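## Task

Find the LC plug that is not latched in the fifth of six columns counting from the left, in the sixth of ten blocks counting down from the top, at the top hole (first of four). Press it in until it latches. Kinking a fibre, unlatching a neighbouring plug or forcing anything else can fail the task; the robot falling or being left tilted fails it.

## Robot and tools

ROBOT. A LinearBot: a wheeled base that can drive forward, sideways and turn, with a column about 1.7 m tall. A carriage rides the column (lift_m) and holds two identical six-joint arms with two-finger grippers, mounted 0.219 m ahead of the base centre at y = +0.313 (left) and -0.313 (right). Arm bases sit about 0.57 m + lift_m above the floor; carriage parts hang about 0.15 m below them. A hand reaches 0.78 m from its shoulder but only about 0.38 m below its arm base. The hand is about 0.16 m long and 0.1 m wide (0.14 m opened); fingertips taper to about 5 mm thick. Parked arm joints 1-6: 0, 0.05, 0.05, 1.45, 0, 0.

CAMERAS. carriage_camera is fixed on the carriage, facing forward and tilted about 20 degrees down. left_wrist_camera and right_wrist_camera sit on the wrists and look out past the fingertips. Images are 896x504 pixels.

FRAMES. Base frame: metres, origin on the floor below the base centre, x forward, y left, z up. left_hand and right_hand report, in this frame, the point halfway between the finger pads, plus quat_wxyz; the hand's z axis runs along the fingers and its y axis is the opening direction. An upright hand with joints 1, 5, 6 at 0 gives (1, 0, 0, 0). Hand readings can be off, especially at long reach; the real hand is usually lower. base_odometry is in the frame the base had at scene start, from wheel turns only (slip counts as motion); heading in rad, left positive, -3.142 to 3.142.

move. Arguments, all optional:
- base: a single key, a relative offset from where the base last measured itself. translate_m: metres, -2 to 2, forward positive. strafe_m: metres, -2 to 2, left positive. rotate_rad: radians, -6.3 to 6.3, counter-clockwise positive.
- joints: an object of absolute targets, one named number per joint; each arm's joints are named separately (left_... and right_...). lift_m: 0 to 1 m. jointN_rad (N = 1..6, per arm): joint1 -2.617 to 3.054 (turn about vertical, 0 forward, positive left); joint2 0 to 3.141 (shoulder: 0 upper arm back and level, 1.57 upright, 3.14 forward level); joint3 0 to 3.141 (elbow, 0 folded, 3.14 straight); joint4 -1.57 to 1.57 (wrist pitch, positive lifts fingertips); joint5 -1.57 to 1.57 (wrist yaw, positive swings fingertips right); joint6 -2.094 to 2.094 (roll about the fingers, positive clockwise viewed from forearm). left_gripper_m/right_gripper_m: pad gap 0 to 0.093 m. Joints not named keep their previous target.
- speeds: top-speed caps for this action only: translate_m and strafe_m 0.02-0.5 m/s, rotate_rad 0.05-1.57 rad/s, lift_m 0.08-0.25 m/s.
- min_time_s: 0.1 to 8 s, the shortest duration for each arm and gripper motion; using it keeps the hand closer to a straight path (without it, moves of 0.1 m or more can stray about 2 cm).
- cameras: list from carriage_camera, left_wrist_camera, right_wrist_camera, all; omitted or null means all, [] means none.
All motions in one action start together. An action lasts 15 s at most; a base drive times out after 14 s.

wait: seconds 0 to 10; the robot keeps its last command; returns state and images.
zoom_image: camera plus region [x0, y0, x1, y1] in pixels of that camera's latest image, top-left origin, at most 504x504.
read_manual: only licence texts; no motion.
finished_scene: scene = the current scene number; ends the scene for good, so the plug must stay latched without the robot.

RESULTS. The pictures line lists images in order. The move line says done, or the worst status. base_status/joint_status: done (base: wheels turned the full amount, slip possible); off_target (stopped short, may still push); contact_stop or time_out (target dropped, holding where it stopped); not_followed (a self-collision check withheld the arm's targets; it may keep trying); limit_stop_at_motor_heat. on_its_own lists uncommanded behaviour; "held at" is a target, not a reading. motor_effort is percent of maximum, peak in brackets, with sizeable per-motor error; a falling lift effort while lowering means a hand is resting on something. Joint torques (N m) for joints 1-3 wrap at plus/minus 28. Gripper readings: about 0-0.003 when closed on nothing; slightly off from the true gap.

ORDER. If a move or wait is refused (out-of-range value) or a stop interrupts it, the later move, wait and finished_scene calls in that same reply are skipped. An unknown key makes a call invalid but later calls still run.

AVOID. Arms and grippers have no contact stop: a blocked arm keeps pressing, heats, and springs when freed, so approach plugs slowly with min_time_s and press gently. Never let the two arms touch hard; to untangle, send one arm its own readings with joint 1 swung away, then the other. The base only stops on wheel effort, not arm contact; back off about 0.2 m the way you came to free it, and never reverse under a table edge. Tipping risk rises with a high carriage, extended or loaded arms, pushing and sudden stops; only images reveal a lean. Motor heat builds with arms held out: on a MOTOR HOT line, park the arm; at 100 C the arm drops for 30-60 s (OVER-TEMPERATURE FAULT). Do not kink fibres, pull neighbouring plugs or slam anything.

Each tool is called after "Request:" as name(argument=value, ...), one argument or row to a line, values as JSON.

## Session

Request:
move(
)

Scene clock: 0.00 s.
Joint torques (N m): no reading
base_odometry: x=+0.000 y=+0.000 heading=+0.000
base_status: not commanded
joint_positions: lift_m=+0.300 left_joint1_rad=-0.006 left_joint2_rad=+0.033 left_joint3_rad=+0.030 left_joint4_rad=+1.417 left_joint5_rad=-0.004 left_joint6_rad=+0.012 left_gripper_m=+0.09396 right_joint1_rad=+0.002 right_joint2_rad=+0.062 right_joint3_rad=+0.038 right_joint4_rad=+1.403 right_joint5_rad=-0.015 right_joint6_rad=+0.025 right_gripper_m=+0.09396
joint_status: not commanded
motor_effort: lift_m=+27 drive_wheels=+1
left_hand: x=+0.2584 y=+0.3140 z=+1.2956 quat_wxyz=(+0.997, -0.001, +0.078, +0.004) (m; base frame)
right_hand: x=+0.2683 y=-0.3108 z=+1.2964 quat_wxyz=(+0.995, -0.006, +0.096, +0.014) (m; base frame)
pictures: carriage_camera, left_wrist_camera, right_wrist_camera
camera_calibration:
carriage_camera: T_world_to_cam=[[-0.0215286, -0.99972, -0.00978533, 0.0130302], [-0.380568, 0.0172454, -0.924592, 1.23881], [0.924502, -0.0161812, -0.380833, 0.384481], [0, 0, 0, 1]] pos_world=[0.116279, -0.00211586, 1.29194]
left_wrist_camera: T_world_to_cam=[[0.0531752, -0.998585, 0.0009721, 0.30067], [0.694473, 0.0362815, -0.718604, 0.741594], [0.717551, 0.038887, 0.695419, -0.975175], [0, 0, 0, 1]] pos_world=[0.168733, 0.31126, 1.21078]
right_wrist_camera: T_world_to_cam=[[0.0389191, -0.999175, -0.0115996, -0.308808], [0.663487, 0.0345202, -0.747391, 0.80333], [0.747175, 0.0213916, 0.664283, -0.9316], [0, 0, 0, 1]] pos_world=[0.175088, -0.316356, 1.21567]

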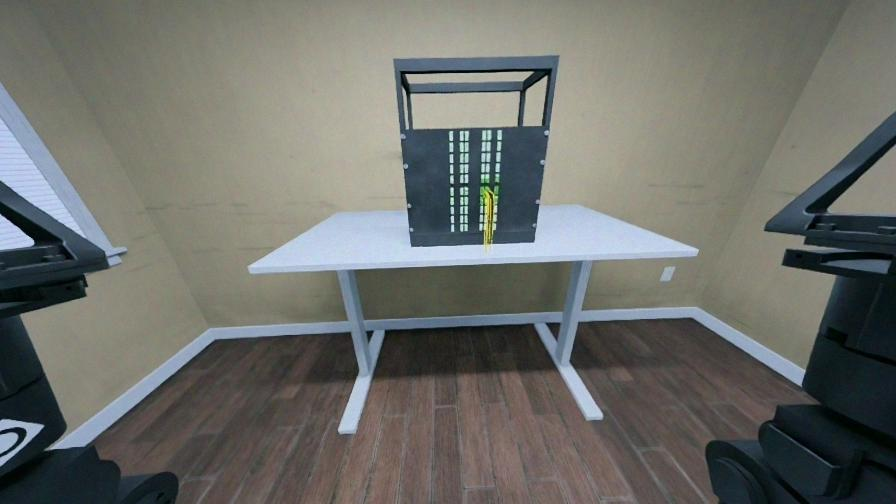

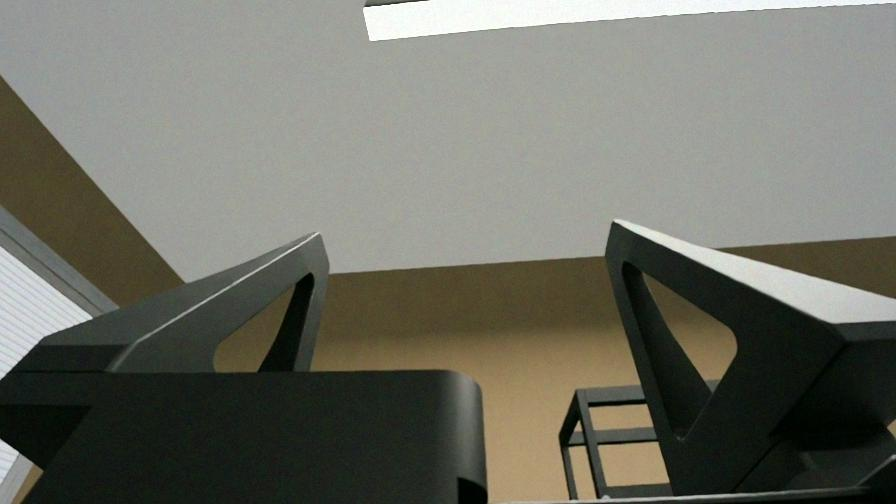

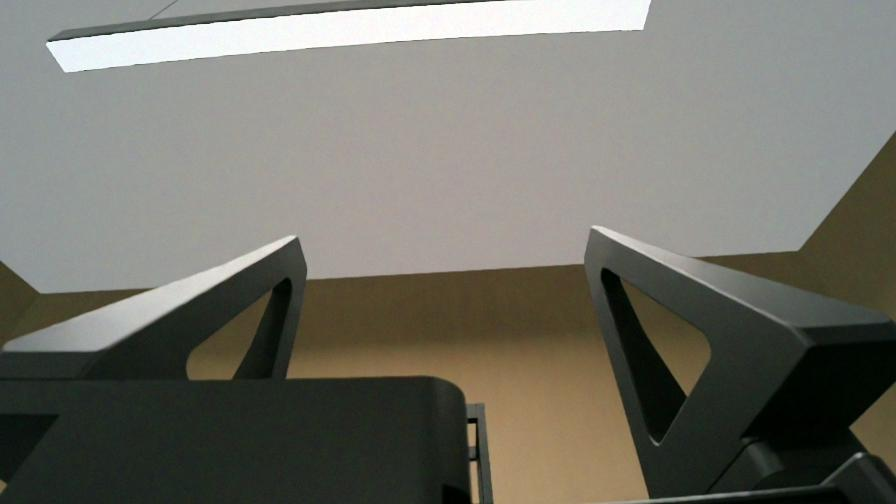

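Request:
zoom_image(
  camera="carriage_camera",
  region=[390, 50, 570, 260],
)

Request:
zoom_image(
  camera="carriage_camera",
  region=[440, 120, 520, 250],
)

Scaled by 2.400 from the camera's 896x504 image, which has a finer 1280x720 frame.

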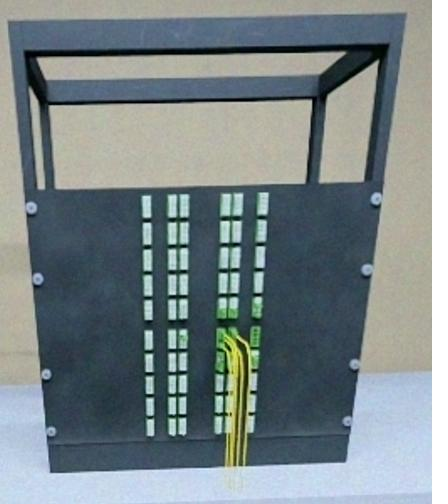

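Scaled by 3.877 from the camera's 896x504 image, which has a finer 1280x720 frame.

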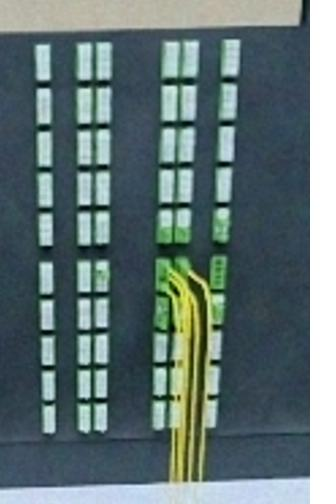

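Request:
move(
  base={"rotate_rad": 0.045},
  joints={"right_joint1_rad": 0.871, "right_joint2_rad": 2.28, "right_joint3_rad": 1.507, "right_joint4_rad": 1.296, "right_joint5_rad": 0, "right_joint6_rad": 0, "right_gripper_m": 0.0, "lift_m": 0.33},
  min_time_s=2.5,
  cameras=["carriage_camera", "right_wrist_camera"],
)

Scene clock: 73.97 s.
Joint torques (N m): left_arm=[0.13 3.45 5.01 0.05 0.02 0] | right_arm=[0.13 -9.98 7.95 1.67 0.11 -0.16]
move: done
base_odometry: x=+0.000 y=+0.000 heading=+0.045
base_status: done
joint_positions: lift_m=+0.330 left_joint1_rad=-0.006 left_joint2_rad=+0.033 left_joint3_rad=+0.030 left_joint4_rad=+1.417 left_joint5_rad=-0.004 left_joint6_rad=+0.012 left_gripper_m=+0.09396 right_joint1_rad=+0.867 right_joint2_rad=+2.262 right_joint3_rad=+1.483 right_joint4_rad=+1.308 right_joint5_rad=-0.013 right_joint6_rad=+0.009 right_gripper_m=+0.00088
joint_status: all done
motor_effort: lift_m=+26(32) drive_wheels=+4(9)
left_hand: x=+0.2584 y=+0.3140 z=+1.3256 quat_wxyz=(+0.997, -0.001, +0.078, +0.004) (m; base frame)
right_hand: x=+0.6162 y=+0.1585 z=+1.2125 quat_wxyz=(+0.784, -0.212, +0.450, +0.371) (m; base frame)
pictures: carriage_camera, right_wrist_camera
camera_calibration:
carriage_camera: T_world_to_cam=[[-0.0215286, -0.99972, -0.00978533, 0.0133237], [-0.380568, 0.0172454, -0.924592, 1.26655], [0.924502, -0.0161812, -0.380833, 0.395906], [0, 0, 0, 1]] pos_world=[0.116279, -0.00211586, 1.32194]
right_wrist_camera: T_world_to_cam=[[0.766295, -0.642056, -0.0235719, -0.344697], [-0.0975394, -0.0799938, -0.992012, 1.27723], [0.635041, 0.762473, -0.123925, -0.238526], [0, 0, 0, 1]] pos_world=[0.540194, 0.0627247, 1.22934]

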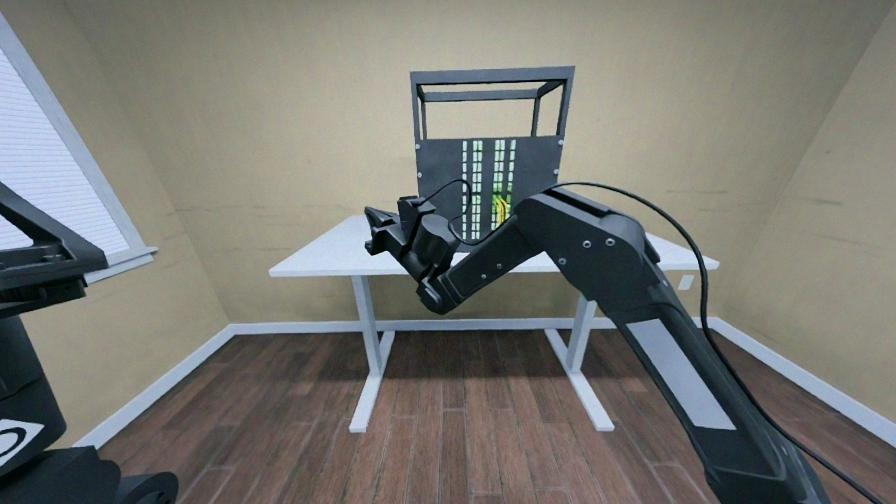

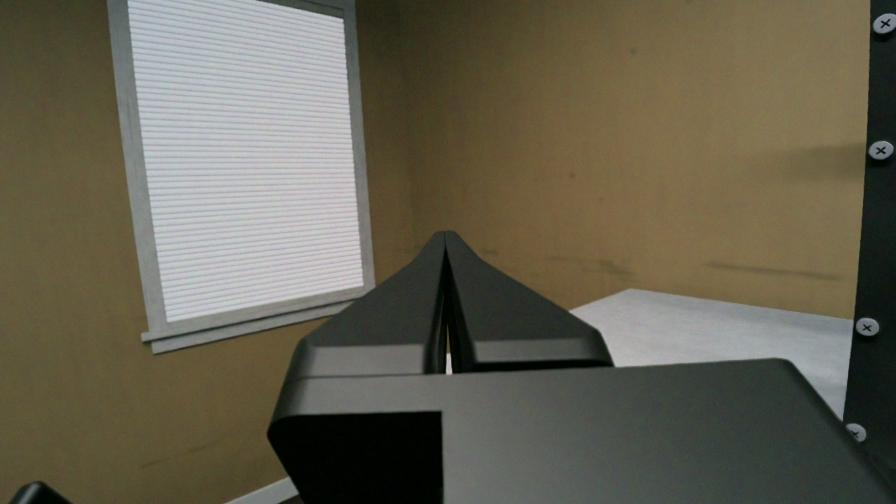

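Request:
move(
  base={"strafe_m": -0.54},
  joints={"left_joint1_rad": 0.0, "left_joint2_rad": 1.61, "left_joint3_rad": 1.776, "left_joint4_rad": -0.866, "left_joint5_rad": 0, "left_joint6_rad": 0, "left_gripper_m": 0.02},
  speeds={"strafe_m": 0.2},
  min_time_s=3,
  cameras=["carriage_camera", "right_wrist_camera", "left_wrist_camera"],
)

Scene clock: 84.17 s.
Joint torques (N m): left_arm=[0.65 -5.87 8.42 1.59 0.1 -0.09] | right_arm=[0.12 -9.96 7.86 1.69 0.1 -0.15]
move: done
base_odometry: x=+0.025 y=-0.539 heading=+0.047
base_status: done
joint_positions: lift_m=+0.330 left_joint1_rad=-0.006 left_joint2_rad=+1.602 left_joint3_rad=+1.744 left_joint4_rad=-0.857 left_joint5_rad=-0.004 left_joint6_rad=+0.009 left_gripper_m=+0.02008 right_joint1_rad=+0.867 right_joint2_rad=+2.262 right_joint3_rad=+1.484 right_joint4_rad=+1.308 right_joint5_rad=-0.012 right_joint6_rad=+0.009 right_gripper_m=+0.00087
joint_status: all done
motor_effort: lift_m=+26(26) drive_wheels=-11(23)
left_hand: x=+0.6666 y=+0.3116 z=+1.2112 quat_wxyz=(+0.415, +0.006, +0.910, +0.003) (m; base frame)
right_hand: x=+0.6165 y=+0.1583 z=+1.2131 quat_wxyz=(+0.785, -0.212, +0.450, +0.370) (m; base frame)
pictures: carriage_camera, left_wrist_camera, right_wrist_camera
camera_calibration:
carriage_camera: T_world_to_cam=[[-0.0215286, -0.99972, -0.00978533, 0.0133237], [-0.380568, 0.0172454, -0.924592, 1.26655], [0.924502, -0.0161812, -0.380833, 0.395906], [0, 0, 0, 1]] pos_world=[0.116279, -0.00211586, 1.32194]
left_wrist_camera: T_world_to_cam=[[-0.0341151, -0.998286, -0.0475487, 0.393591], [-0.977254, 0.0432848, -0.207608, 0.890837], [0.20931, 0.0393846, -0.977056, 1.15504], [0, 0, 0, 1]] pos_world=[0.642239, 0.308866, 1.3322]
right_wrist_camera: T_world_to_cam=[[0.765416, -0.643114, -0.0232871, -0.344712], [-0.0964731, -0.078892, -0.992204, 1.27733], [0.636263, 0.761696, -0.122428, -0.240962], [0, 0, 0, 1]] pos_world=[0.540392, 0.0626214, 1.22984]

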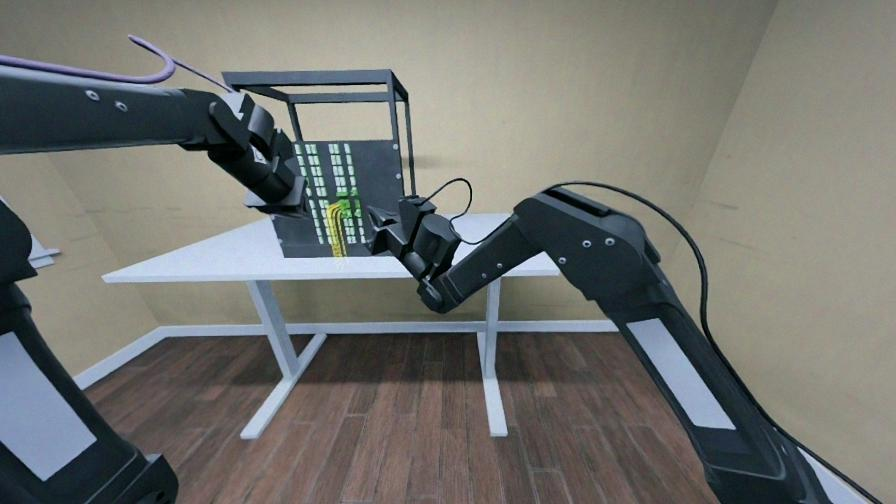

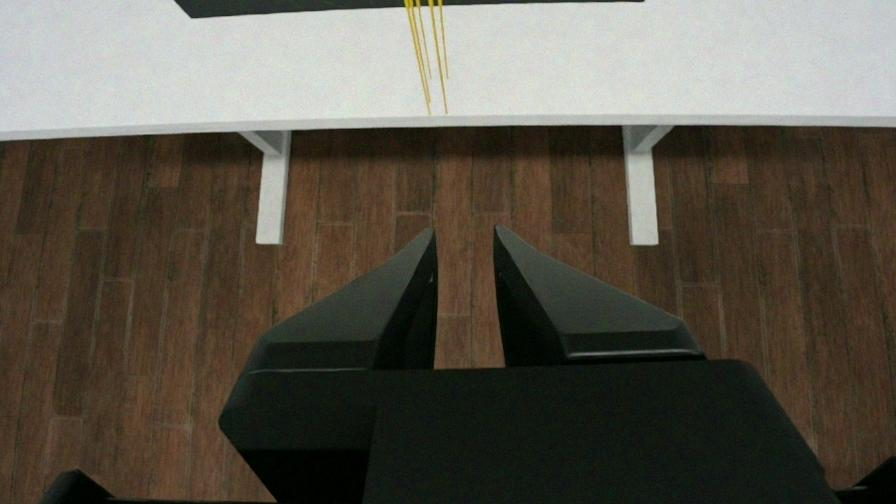

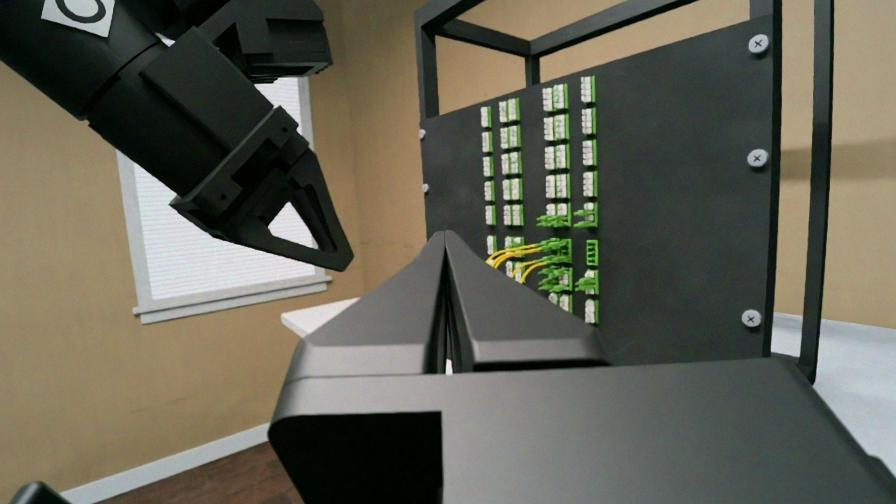

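Request:
zoom_image(
  camera="right_wrist_camera",
  region=[480, 190, 620, 330],
)

Request:
zoom_image(
  camera="right_wrist_camera",
  region=[530, 195, 600, 265],
)

Request:
zoom_image(
  camera="carriage_camera",
  region=[300, 130, 400, 260],
)

Scaled by 3.600 from the camera's 896x504 image, which has a finer 1280x720 frame.

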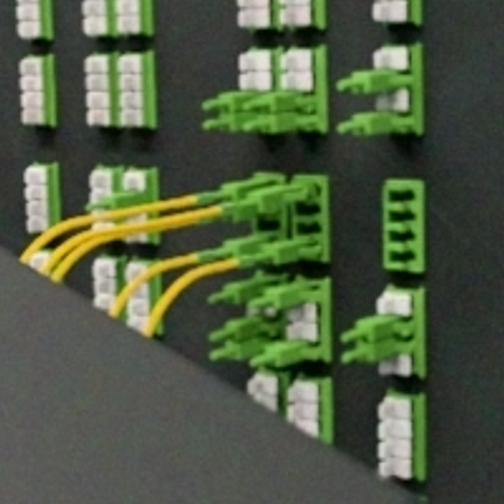

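Scaled by 7.200 from the camera's 896x504 image, which has a finer 1280x720 frame.

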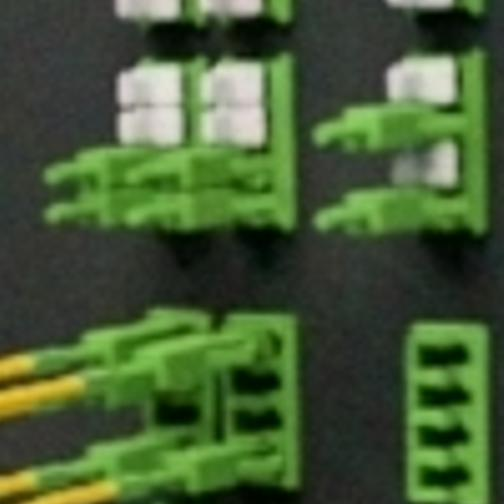

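Scaled by 3.877 from the camera's 896x504 image, which has a finer 1280x720 frame.

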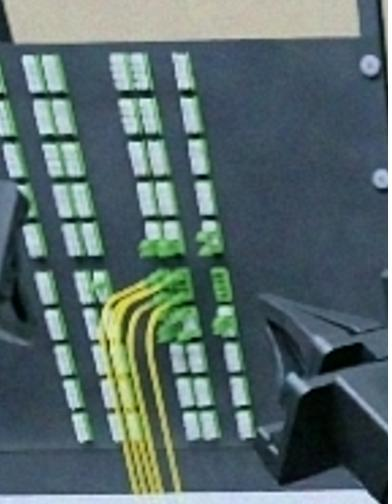

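Request:
move(
  base={"translate_m": 0.17},
  speeds={"translate_m": 0.15},
  cameras=[],
)

Request:
move(
  base={"strafe_m": 0.012},
  speeds={"strafe_m": 0.05},
  cameras=["right_wrist_camera", "left_wrist_camera"],
)

Scene clock: 123.00 s.
Joint torques (N m): left_arm=[0.72 -6.22 8.34 1.65 0.11 -0.09] | right_arm=[0.09 -9.99 7.75 1.67 0.1 -0.16]
move: done
base_odometry: x=+0.195 y=-0.532 heading=+0.045
base_status: done
joint_positions: lift_m=+0.330 left_joint1_rad=-0.006 left_joint2_rad=+1.605 left_joint3_rad=+1.744 left_joint4_rad=-0.861 left_joint5_rad=-0.004 left_joint6_rad=+0.008 left_gripper_m=+0.02008 right_joint1_rad=+0.869 right_joint2_rad=+2.262 right_joint3_rad=+1.485 right_joint4_rad=+1.307 right_joint5_rad=-0.011 right_joint6_rad=+0.008 right_gripper_m=+0.00087
joint_status: not commanded
motor_effort: lift_m=+26(26) drive_wheels=-7(17)
left_hand: x=+0.6667 y=+0.3116 z=+1.2094 quat_wxyz=(+0.412, +0.006, +0.911, +0.002) (m; base frame)
right_hand: x=+0.6158 y=+0.1591 z=+1.2134 quat_wxyz=(+0.784, -0.212, +0.450, +0.371) (m; base frame)
pictures: none
No camera images: "cameras" was empty.

Scene clock: 123.77 s.
Joint torques (N m): left_arm=[0.46 -6.13 8.34 1.63 0.07 -0.09] | right_arm=[-0.05 -10.02 7.79 1.74 0.09 -0.16]
move: done
base_odometry: x=+0.195 y=-0.521 heading=+0.044
base_status: done
joint_positions: lift_m=+0.330 left_joint1_rad=-0.004 left_joint2_rad=+1.605 left_joint3_rad=+1.744 left_joint4_rad=-0.862 left_joint5_rad=-0.002 left_joint6_rad=+0.008 left_gripper_m=+0.02008 right_joint1_rad=+0.870 right_joint2_rad=+2.262 right_joint3_rad=+1.485 right_joint4_rad=+1.307 right_joint5_rad=-0.010 right_joint6_rad=+0.008 right_gripper_m=+0.00087
joint_status: not commanded
motor_effort: lift_m=+26(26) drive_wheels=+10(14)
left_hand: x=+0.6665 y=+0.3121 z=+1.2091 quat_wxyz=(+0.411, +0.005, +0.912, +0.002) (m; base frame)
right_hand: x=+0.6155 y=+0.1593 z=+1.2134 quat_wxyz=(+0.784, -0.212, +0.450, +0.371) (m; base frame)
pictures: left_wrist_camera, right_wrist_camera
camera_calibration:
left_wrist_camera: T_world_to_cam=[[-0.0337601, -0.998403, -0.0453001, 0.390946], [-0.978843, 0.042183, -0.200217, 0.882826], [0.201808, 0.0375824, -0.978704, 1.16056], [0, 0, 0, 1]] pos_world=[0.643137, 0.309465, 1.33031]
right_wrist_camera: T_world_to_cam=[[0.766209, -0.642155, -0.023699, -0.343419], [-0.0966904, -0.0787521, -0.992194, 1.2777], [0.635276, 0.762519, -0.122431, -0.240558], [0, 0, 0, 1]] pos_world=[0.539493, 0.0635239, 1.23014]

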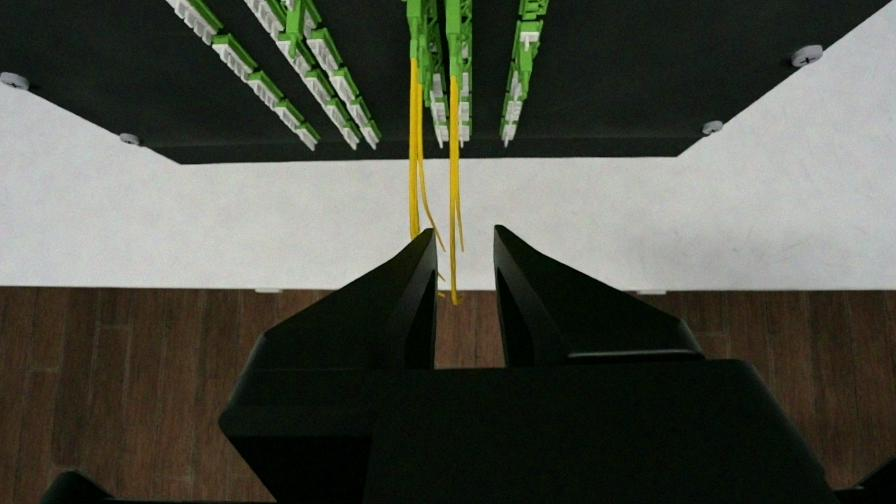

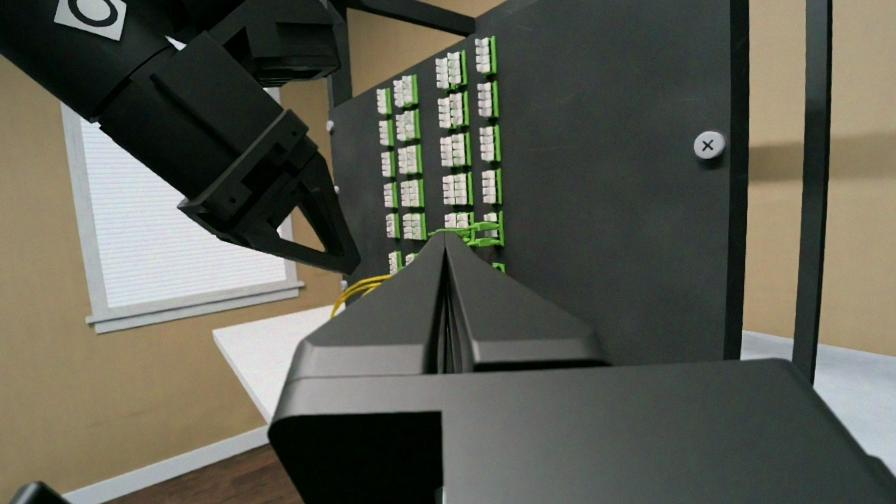

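Request:
zoom_image(
  camera="left_wrist_camera",
  region=[380, 0, 560, 160],
)

Request:
zoom_image(
  camera="left_wrist_camera",
  region=[400, 140, 540, 320],
)

Scaled by 2.800 from the camera's 896x504 image, which has a finer 1280x720 frame.

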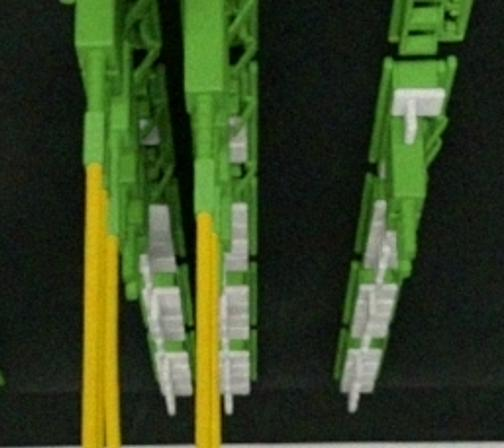

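Scaled by 2.800 from the camera's 896x504 image, which has a finer 1280x720 frame.

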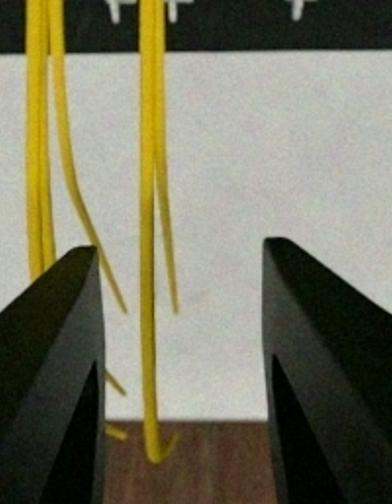

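Request:
move(
  base={"rotate_rad": -0.04},
  speeds={"rotate_rad": 0.1},
  cameras=[],
)

Request:
move(
  base={"strafe_m": 0.026},
  speeds={"strafe_m": 0.05},
  cameras=["right_wrist_camera", "left_wrist_camera"],
)

Request:
zoom_image(
  camera="left_wrist_camera",
  region=[380, 0, 560, 160],
)

Scene clock: 187.67 s.
Joint torques (N m): left_arm=[0.36 -6.2 8.39 1.65 0.06 -0.09] | right_arm=[-0.02 -10.15 7.75 1.68 0.08 -0.15]
move: done
base_odometry: x=+0.195 y=-0.520 heading=+0.006
base_status: done
joint_positions: lift_m=+0.330 left_joint1_rad=-0.002 left_joint2_rad=+1.605 left_joint3_rad=+1.744 left_joint4_rad=-0.864 left_joint5_rad=-0.001 left_joint6_rad=+0.008 left_gripper_m=+0.02008 right_joint1_rad=+0.869 right_joint2_rad=+2.262 right_joint3_rad=+1.486 right_joint4_rad=+1.307 right_joint5_rad=-0.010 right_joint6_rad=+0.008 right_gripper_m=+0.00087
joint_status: not commanded
motor_effort: lift_m=+26(26) drive_wheels=-15(23)
left_hand: x=+0.6663 y=+0.3126 z=+1.2089 quat_wxyz=(+0.411, +0.005, +0.912, +0.001) (m; base frame)
right_hand: x=+0.6158 y=+0.1592 z=+1.2134 quat_wxyz=(+0.784, -0.211, +0.450, +0.371) (m; base frame)
pictures: none
No camera images: "cameras" was empty.

Scene clock: 188.70 s.
Joint torques (N m): left_arm=[0.27 -6.23 8.42 1.64 0.04 -0.09] | right_arm=[-0.08 -9.96 7.71 1.72 0.08 -0.15]
move: done
base_odometry: x=+0.195 y=-0.494 heading=+0.005
base_status: done
joint_positions: lift_m=+0.330 left_joint1_rad=-0.001 left_joint2_rad=+1.605 left_joint3_rad=+1.744 left_joint4_rad=-0.865 left_joint5_rad=+0.000 left_joint6_rad=+0.008 left_gripper_m=+0.02008 right_joint1_rad=+0.870 right_joint2_rad=+2.262 right_joint3_rad=+1.486 right_joint4_rad=+1.307 right_joint5_rad=-0.009 right_joint6_rad=+0.008 right_gripper_m=+0.00087
joint_status: not commanded
motor_effort: lift_m=+26(26) drive_wheels=+9(14)
left_hand: x=+0.6661 y=+0.3130 z=+1.2086 quat_wxyz=(+0.410, +0.004, +0.912, +0.002) (m; base frame)
right_hand: x=+0.6156 y=+0.1594 z=+1.2134 quat_wxyz=(+0.784, -0.211, +0.450, +0.371) (m; base frame)
pictures: left_wrist_camera, right_wrist_camera
camera_calibration:
left_wrist_camera: T_world_to_cam=[[-0.0323497, -0.9985, -0.0441838, 0.38966], [-0.979441, 0.0404773, -0.197629, 0.880077], [0.199121, 0.0368821, -0.979281, 1.16286], [0, 0, 0, 1]] pos_world=[0.643039, 0.310563, 1.32991]
right_wrist_camera: T_world_to_cam=[[0.765747, -0.642684, -0.0242693, -0.342371], [-0.0971789, -0.0783197, -0.992181, 1.27793], [0.635758, 0.762117, -0.122428, -0.240871], [0, 0, 0, 1]] pos_world=[0.539493, 0.0636224, 1.23014]

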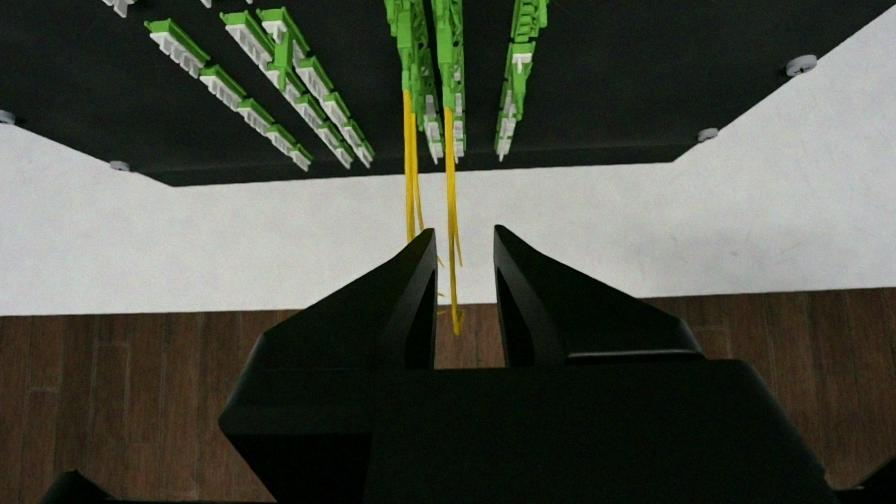

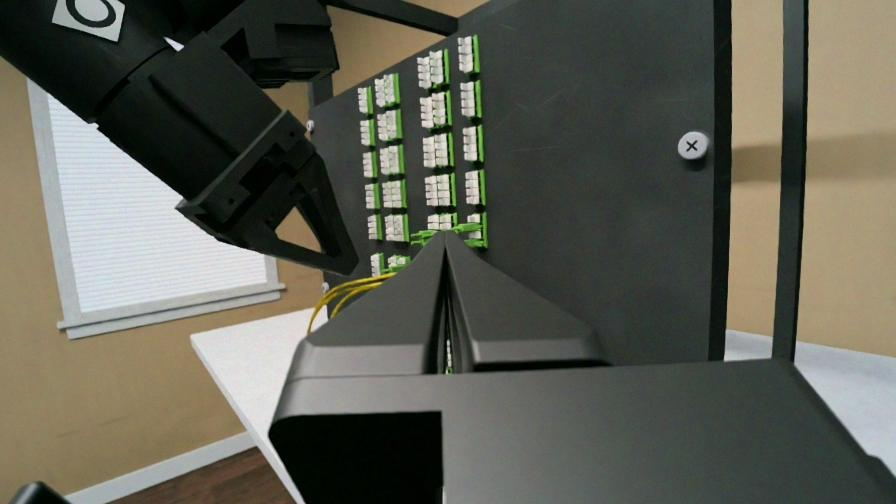

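Scaled by 2.800 from the camera's 896x504 image, which has a finer 1280x720 frame.

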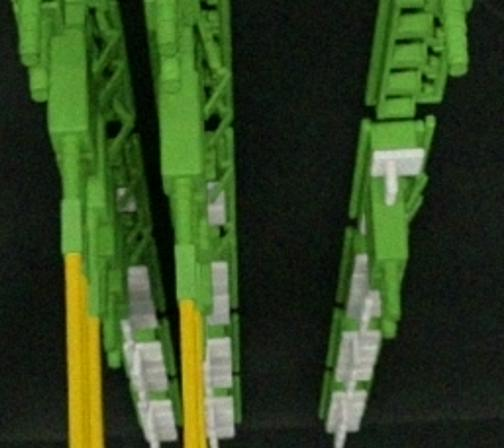

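Request:
move(
  base={"translate_m": 0.02},
  joints={"left_joint1_rad": 0.012, "lift_m": 0.315},
  speeds={"translate_m": 0.05},
  cameras=["right_wrist_camera", "left_wrist_camera"],
)

Request:
zoom_image(
  camera="left_wrist_camera",
  region=[400, 0, 520, 260],
)

Request:
zoom_image(
  camera="right_wrist_camera",
  region=[300, 180, 520, 320],
)

Scene clock: 214.70 s.
Joint torques (N m): left_arm=[0.9 -6.61 7.75 1.71 0.04 -0.07] | right_arm=[-0.01 -10.67 7.27 1.77 0.05 -0.15]
move: done
base_odometry: x=+0.215 y=-0.494 heading=+0.006
base_status: done
joint_positions: lift_m=+0.315 left_joint1_rad=+0.005 left_joint2_rad=+1.611 left_joint3_rad=+1.754 left_joint4_rad=-0.870 left_joint5_rad=+0.000 left_joint6_rad=+0.008 left_gripper_m=+0.02008 right_joint1_rad=+0.869 right_joint2_rad=+2.270 right_joint3_rad=+1.492 right_joint4_rad=+1.301 right_joint5_rad=-0.009 right_joint6_rad=+0.008 right_gripper_m=+0.00087
joint_status: all done
motor_effort: lift_m=+28(29) drive_wheels=-9(16)
left_hand: x=+0.6669 y=+0.3156 z=+1.1941 quat_wxyz=(+0.409, +0.002, +0.912, +0.003) (m; base frame)
right_hand: x=+0.6176 y=+0.1606 z=+1.1950 quat_wxyz=(+0.783, -0.212, +0.453, +0.370) (m; base frame)
pictures: left_wrist_camera, right_wrist_camera
camera_calibration:
left_wrist_camera: T_world_to_cam=[[-0.0267172, -0.998669, -0.0441115, 0.387768], [-0.979943, 0.0348826, -0.196203, 0.878185], [0.197481, 0.0379847, -0.979571, 1.14939], [0, 0, 0, 1]] pos_world=[0.643949, 0.312959, 1.31531]
right_wrist_camera: T_world_to_cam=[[0.764625, -0.64402, -0.024225, -0.342711], [-0.101894, -0.0836888, -0.991269, 1.26265], [0.63637, 0.760417, -0.129612, -0.236796], [0, 0, 0, 1]] pos_world=[0.541392, 0.0650209, 1.21263]

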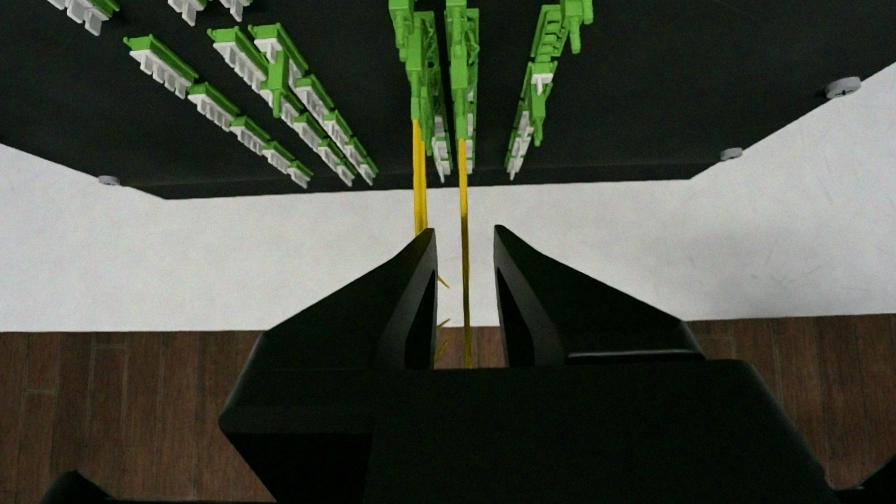

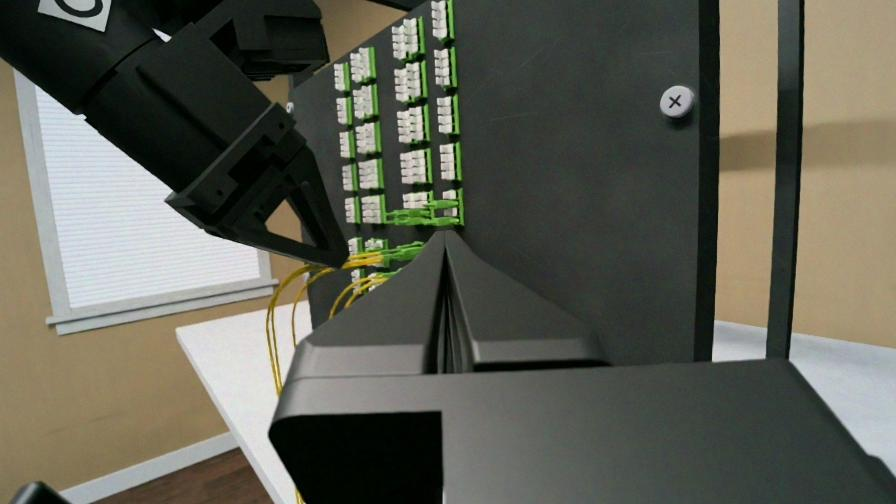

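Scaled by 1.938 from the camera's 896x504 image, which has a finer 1280x720 frame.

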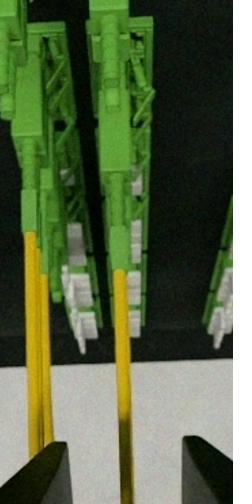

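Scaled by 2.291 from the camera's 896x504 image, which has a finer 1280x720 frame.

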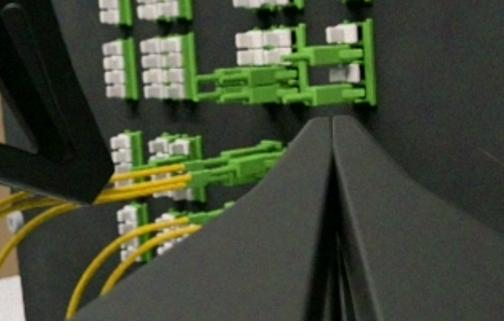

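Request:
move(
  joints={"left_gripper_m": 0.013, "lift_m": 0.30},
  speeds={"lift_m": 0.08},
  cameras=["right_wrist_camera", "left_wrist_camera"],
)

Request:
zoom_image(
  camera="left_wrist_camera",
  region=[400, 0, 520, 260],
)

Request:
zoom_image(
  camera="right_wrist_camera",
  region=[300, 180, 520, 320],
)

Scene clock: 227.67 s.
Joint torques (N m): left_arm=[0.88 -6.63 7.57 1.72 0.04 -0.07] | right_arm=[-0.18 -10.84 7.12 1.78 0.07 -0.15]
move: done
base_odometry: x=+0.215 y=-0.494 heading=+0.006
base_status: not commanded
joint_positions: lift_m=+0.300 left_joint1_rad=+0.005 left_joint2_rad=+1.611 left_joint3_rad=+1.755 left_joint4_rad=-0.870 left_joint5_rad=+0.000 left_joint6_rad=+0.008 left_gripper_m=+0.01309 right_joint1_rad=+0.869 right_joint2_rad=+2.271 right_joint3_rad=+1.493 right_joint4_rad=+1.301 right_joint5_rad=-0.009 right_joint6_rad=+0.007 right_gripper_m=+0.00087
joint_status: all done
motor_effort: lift_m=+27(29) drive_wheels=-9(10)
left_hand: x=+0.6672 y=+0.3156 z=+1.1794 quat_wxyz=(+0.410, +0.002, +0.912, +0.003) (m; base frame)
right_hand: x=+0.6177 y=+0.1608 z=+1.1801 quat_wxyz=(+0.783, -0.212, +0.453, +0.369) (m; base frame)
pictures: left_wrist_camera, right_wrist_camera
camera_calibration:
left_wrist_camera: T_world_to_cam=[[-0.0266673, -0.998669, -0.0441402, 0.387132], [-0.979722, 0.0348818, -0.1973, 0.87688], [0.198577, 0.0379837, -0.979349, 1.13393], [0, 0, 0, 1]] pos_world=[0.644249, 0.312959, 1.30061]
right_wrist_camera: T_world_to_cam=[[0.764479, -0.644206, -0.0238764, -0.343423], [-0.101398, -0.0835868, -0.991328, 1.24772], [0.636624, 0.760271, -0.129221, -0.239602], [0, 0, 0, 1]] pos_world=[0.541592, 0.0652204, 1.19774]

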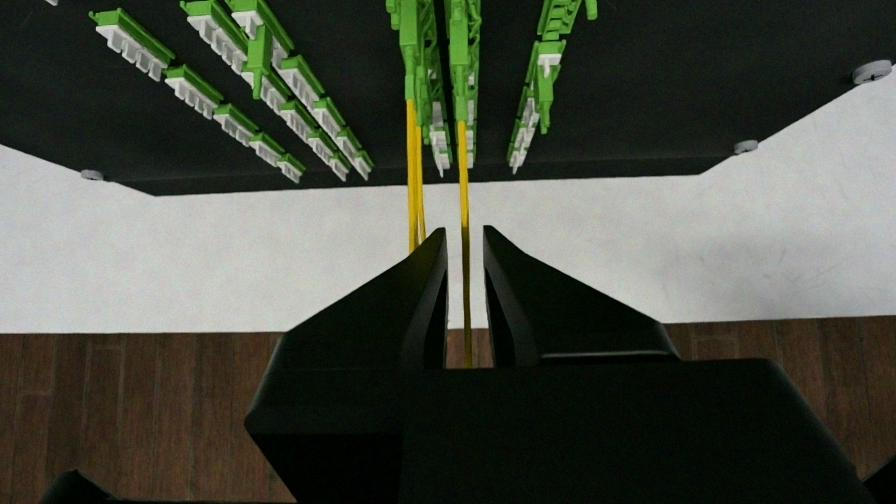

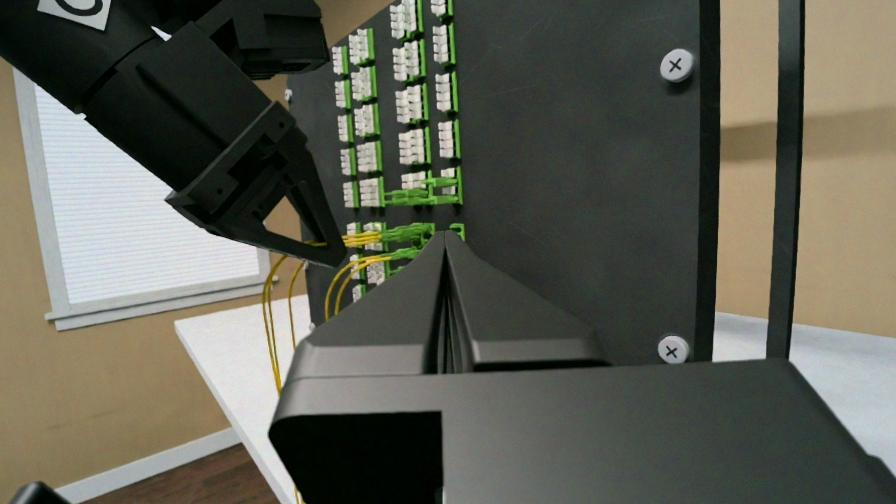

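Scaled by 1.938 from the camera's 896x504 image, which has a finer 1280x720 frame.

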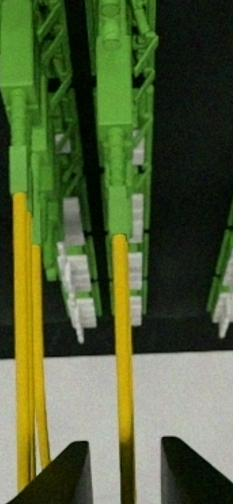

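Scaled by 2.291 from the camera's 896x504 image, which has a finer 1280x720 frame.

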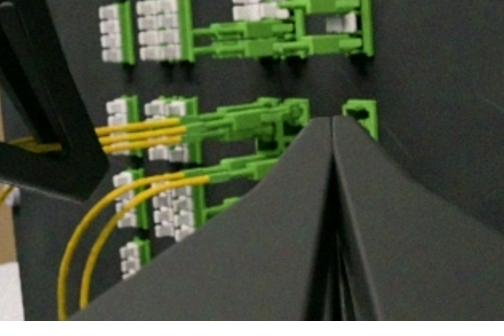

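Request:
move(
  base={"translate_m": 0.03},
  joints={"lift_m": 0.309},
  speeds={"lift_m": 0.08, "translate_m": 0.05},
  cameras=["right_wrist_camera", "left_wrist_camera"],
)

Request:
zoom_image(
  camera="left_wrist_camera",
  region=[400, 0, 520, 260],
)

Request:
zoom_image(
  camera="right_wrist_camera",
  region=[300, 180, 440, 270],
)

Scene clock: 244.43 s.
Joint torques (N m): left_arm=[0.73 -6.75 7.39 1.7 0.04 -0.07] | right_arm=[-0.09 -10.86 6.98 1.78 0.08 -0.14]
move: done
base_odometry: x=+0.245 y=-0.493 heading=+0.007
base_status: done
joint_positions: lift_m=+0.309 left_joint1_rad=+0.005 left_joint2_rad=+1.611 left_joint3_rad=+1.757 left_joint4_rad=-0.868 left_joint5_rad=+0.000 left_joint6_rad=+0.008 left_gripper_m=+0.01309 right_joint1_rad=+0.870 right_joint2_rad=+2.272 right_joint3_rad=+1.496 right_joint4_rad=+1.303 right_joint5_rad=-0.009 right_joint6_rad=+0.007 right_gripper_m=+0.00087
joint_status: all done
motor_effort: lift_m=+26(31) drive_wheels=+10(17)
left_hand: x=+0.6677 y=+0.3157 z=+1.1900 quat_wxyz=(+0.412, +0.001, +0.911, +0.003) (m; base frame)
right_hand: x=+0.6171 y=+0.1612 z=+1.1903 quat_wxyz=(+0.784, -0.212, +0.451, +0.370) (m; base frame)
pictures: left_wrist_camera, right_wrist_camera
camera_calibration:
left_wrist_camera: T_world_to_cam=[[-0.0260531, -0.998679, -0.0442787, 0.387582], [-0.978816, 0.0344829, -0.201818, 0.884313], [0.203078, 0.0380827, -0.978422, 1.14008], [0, 0, 0, 1]] pos_world=[0.644152, 0.313159, 1.31111]
right_wrist_camera: T_world_to_cam=[[0.765253, -0.643288, -0.0238505, -0.343051], [-0.0985856, -0.0805028, -0.991867, 1.25613], [0.636136, 0.761381, -0.125024, -0.243085], [0, 0, 0, 1]] pos_world=[0.540992, 0.0655216, 1.20734]

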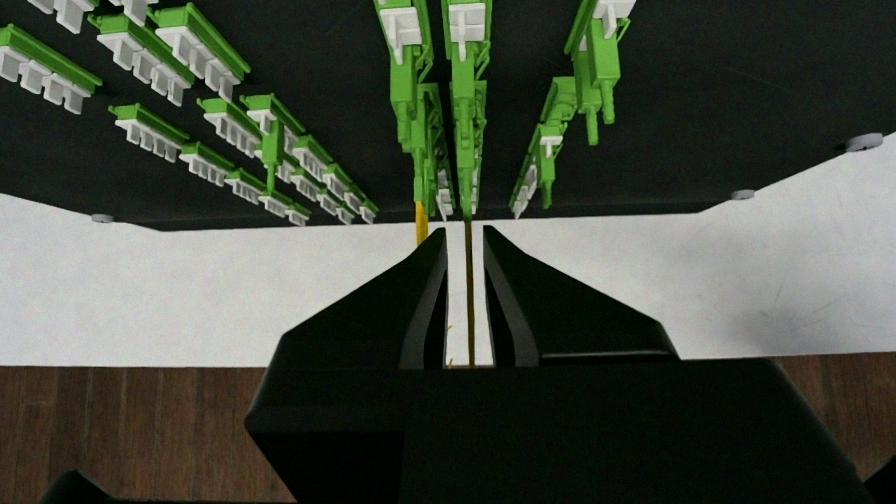

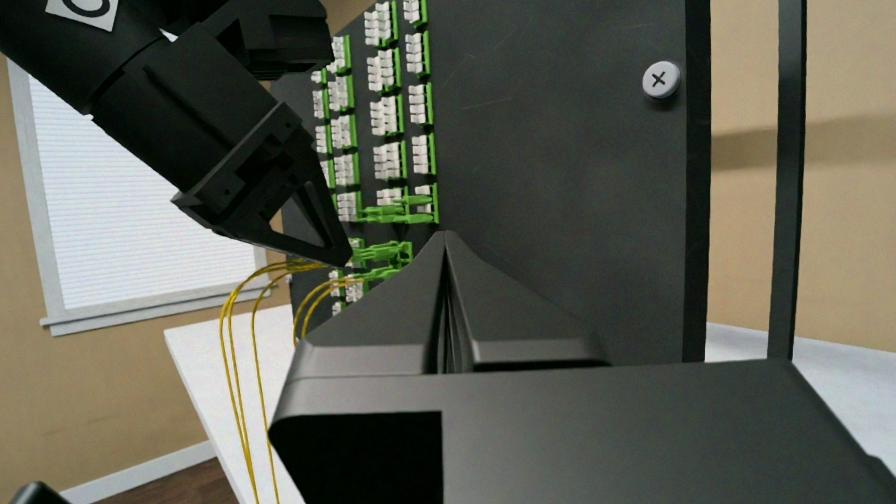

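Scaled by 1.938 from the camera's 896x504 image, which has a finer 1280x720 frame.

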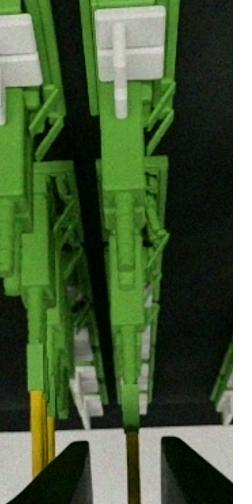

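Scaled by 3.600 from the camera's 896x504 image, which has a finer 1280x720 frame.

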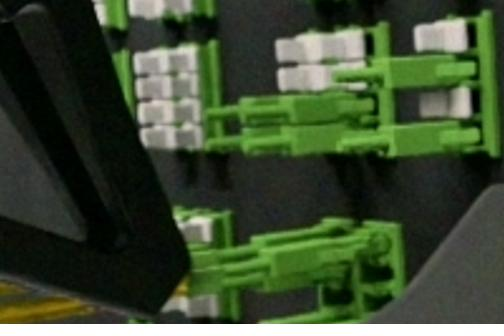

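Request:
move(
  joints={"lift_m": 0.312},
  cameras=["left_wrist_camera","right_wrist_camera"],
)

Request:
zoom_image(
  camera="right_wrist_camera",
  region=[320, 190, 420, 255],
)

Request:
zoom_image(
  camera="left_wrist_camera",
  region=[410, 120, 520, 260],
)

Scene clock: 267.97 s.
Joint torques (N m): left_arm=[0.8 -6.63 7.45 1.68 0.03 -0.08] | right_arm=[-0.16 -10.97 6.82 1.74 0.08 -0.14]
move: done
base_odometry: x=+0.245 y=-0.493 heading=+0.007
base_status: not commanded
joint_positions: lift_m=+0.312 left_joint1_rad=+0.005 left_joint2_rad=+1.611 left_joint3_rad=+1.757 left_joint4_rad=-0.867 left_joint5_rad=+0.000 left_joint6_rad=+0.008 left_gripper_m=+0.01309 right_joint1_rad=+0.870 right_joint2_rad=+2.272 right_joint3_rad=+1.496 right_joint4_rad=+1.303 right_joint5_rad=-0.009 right_joint6_rad=+0.007 right_gripper_m=+0.00087
joint_status: all done
motor_effort: lift_m=+27(30) drive_wheels=+10(11)
left_hand: x=+0.6679 y=+0.3157 z=+1.1932 quat_wxyz=(+0.412, +0.001, +0.911, +0.003) (m; base frame)
right_hand: x=+0.6171 y=+0.1612 z=+1.1933 quat_wxyz=(+0.784, -0.212, +0.451, +0.370) (m; base frame)
pictures: left_wrist_camera, right_wrist_camera
camera_calibration:
left_wrist_camera: T_world_to_cam=[[-0.0260019, -0.998679, -0.0443117, 0.387734], [-0.978585, 0.0344829, -0.202933, 0.886276], [0.204193, 0.0380861, -0.97819, 1.14219], [0, 0, 0, 1]] pos_world=[0.644152, 0.313159, 1.31431]
right_wrist_camera: T_world_to_cam=[[0.765253, -0.643288, -0.0238505, -0.34298], [-0.0985856, -0.0805028, -0.991867, 1.2591], [0.636136, 0.761381, -0.125024, -0.24271], [0, 0, 0, 1]] pos_world=[0.540992, 0.0655216, 1.21034]

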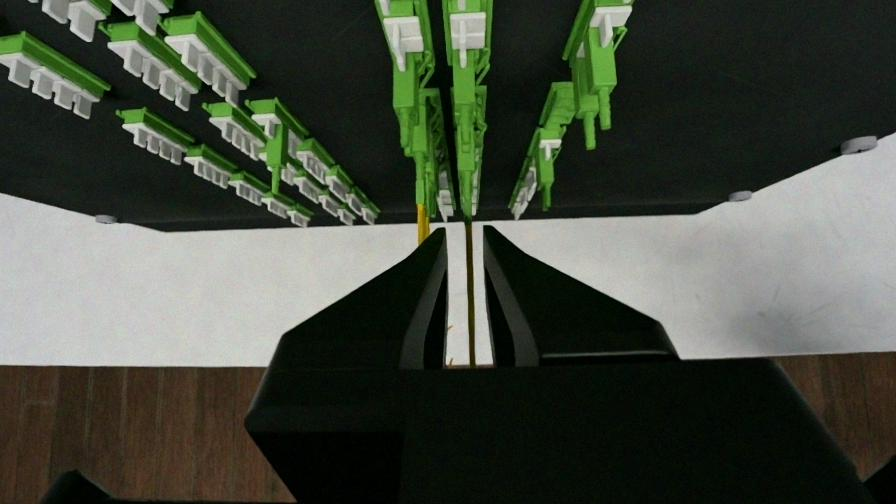

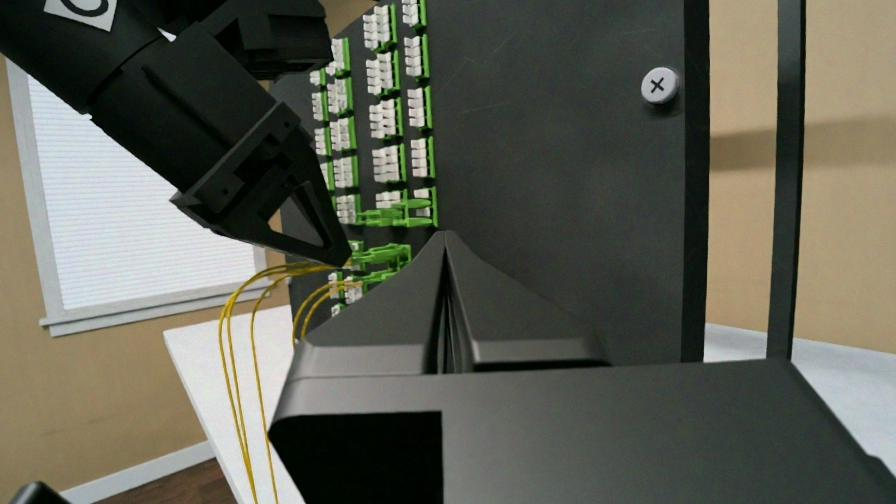

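Scaled by 5.040 from the camera's 896x504 image, which has a finer 1280x720 frame.

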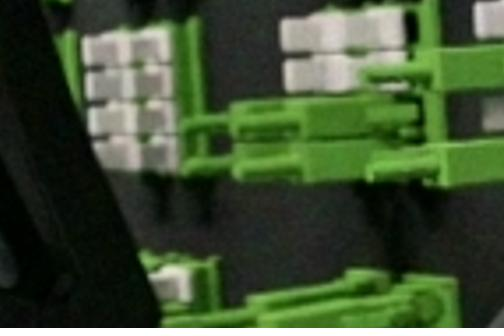

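Scaled by 3.600 from the camera's 896x504 image, which has a finer 1280x720 frame.

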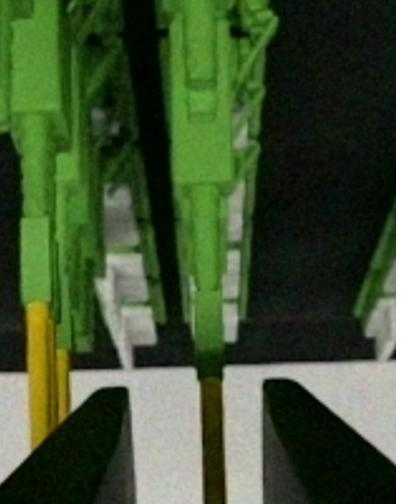

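Request:
zoom_image(
  camera="right_wrist_camera",
  region=[330, 230, 420, 290],
)

Scaled by 5.600 from the camera's 896x504 image, which has a finer 1280x720 frame.

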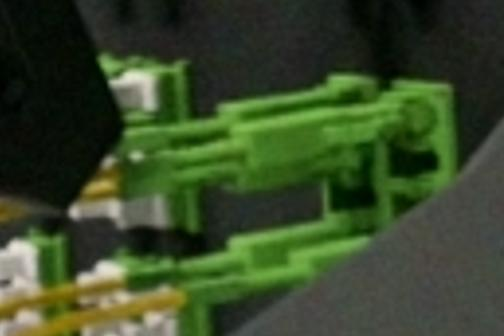

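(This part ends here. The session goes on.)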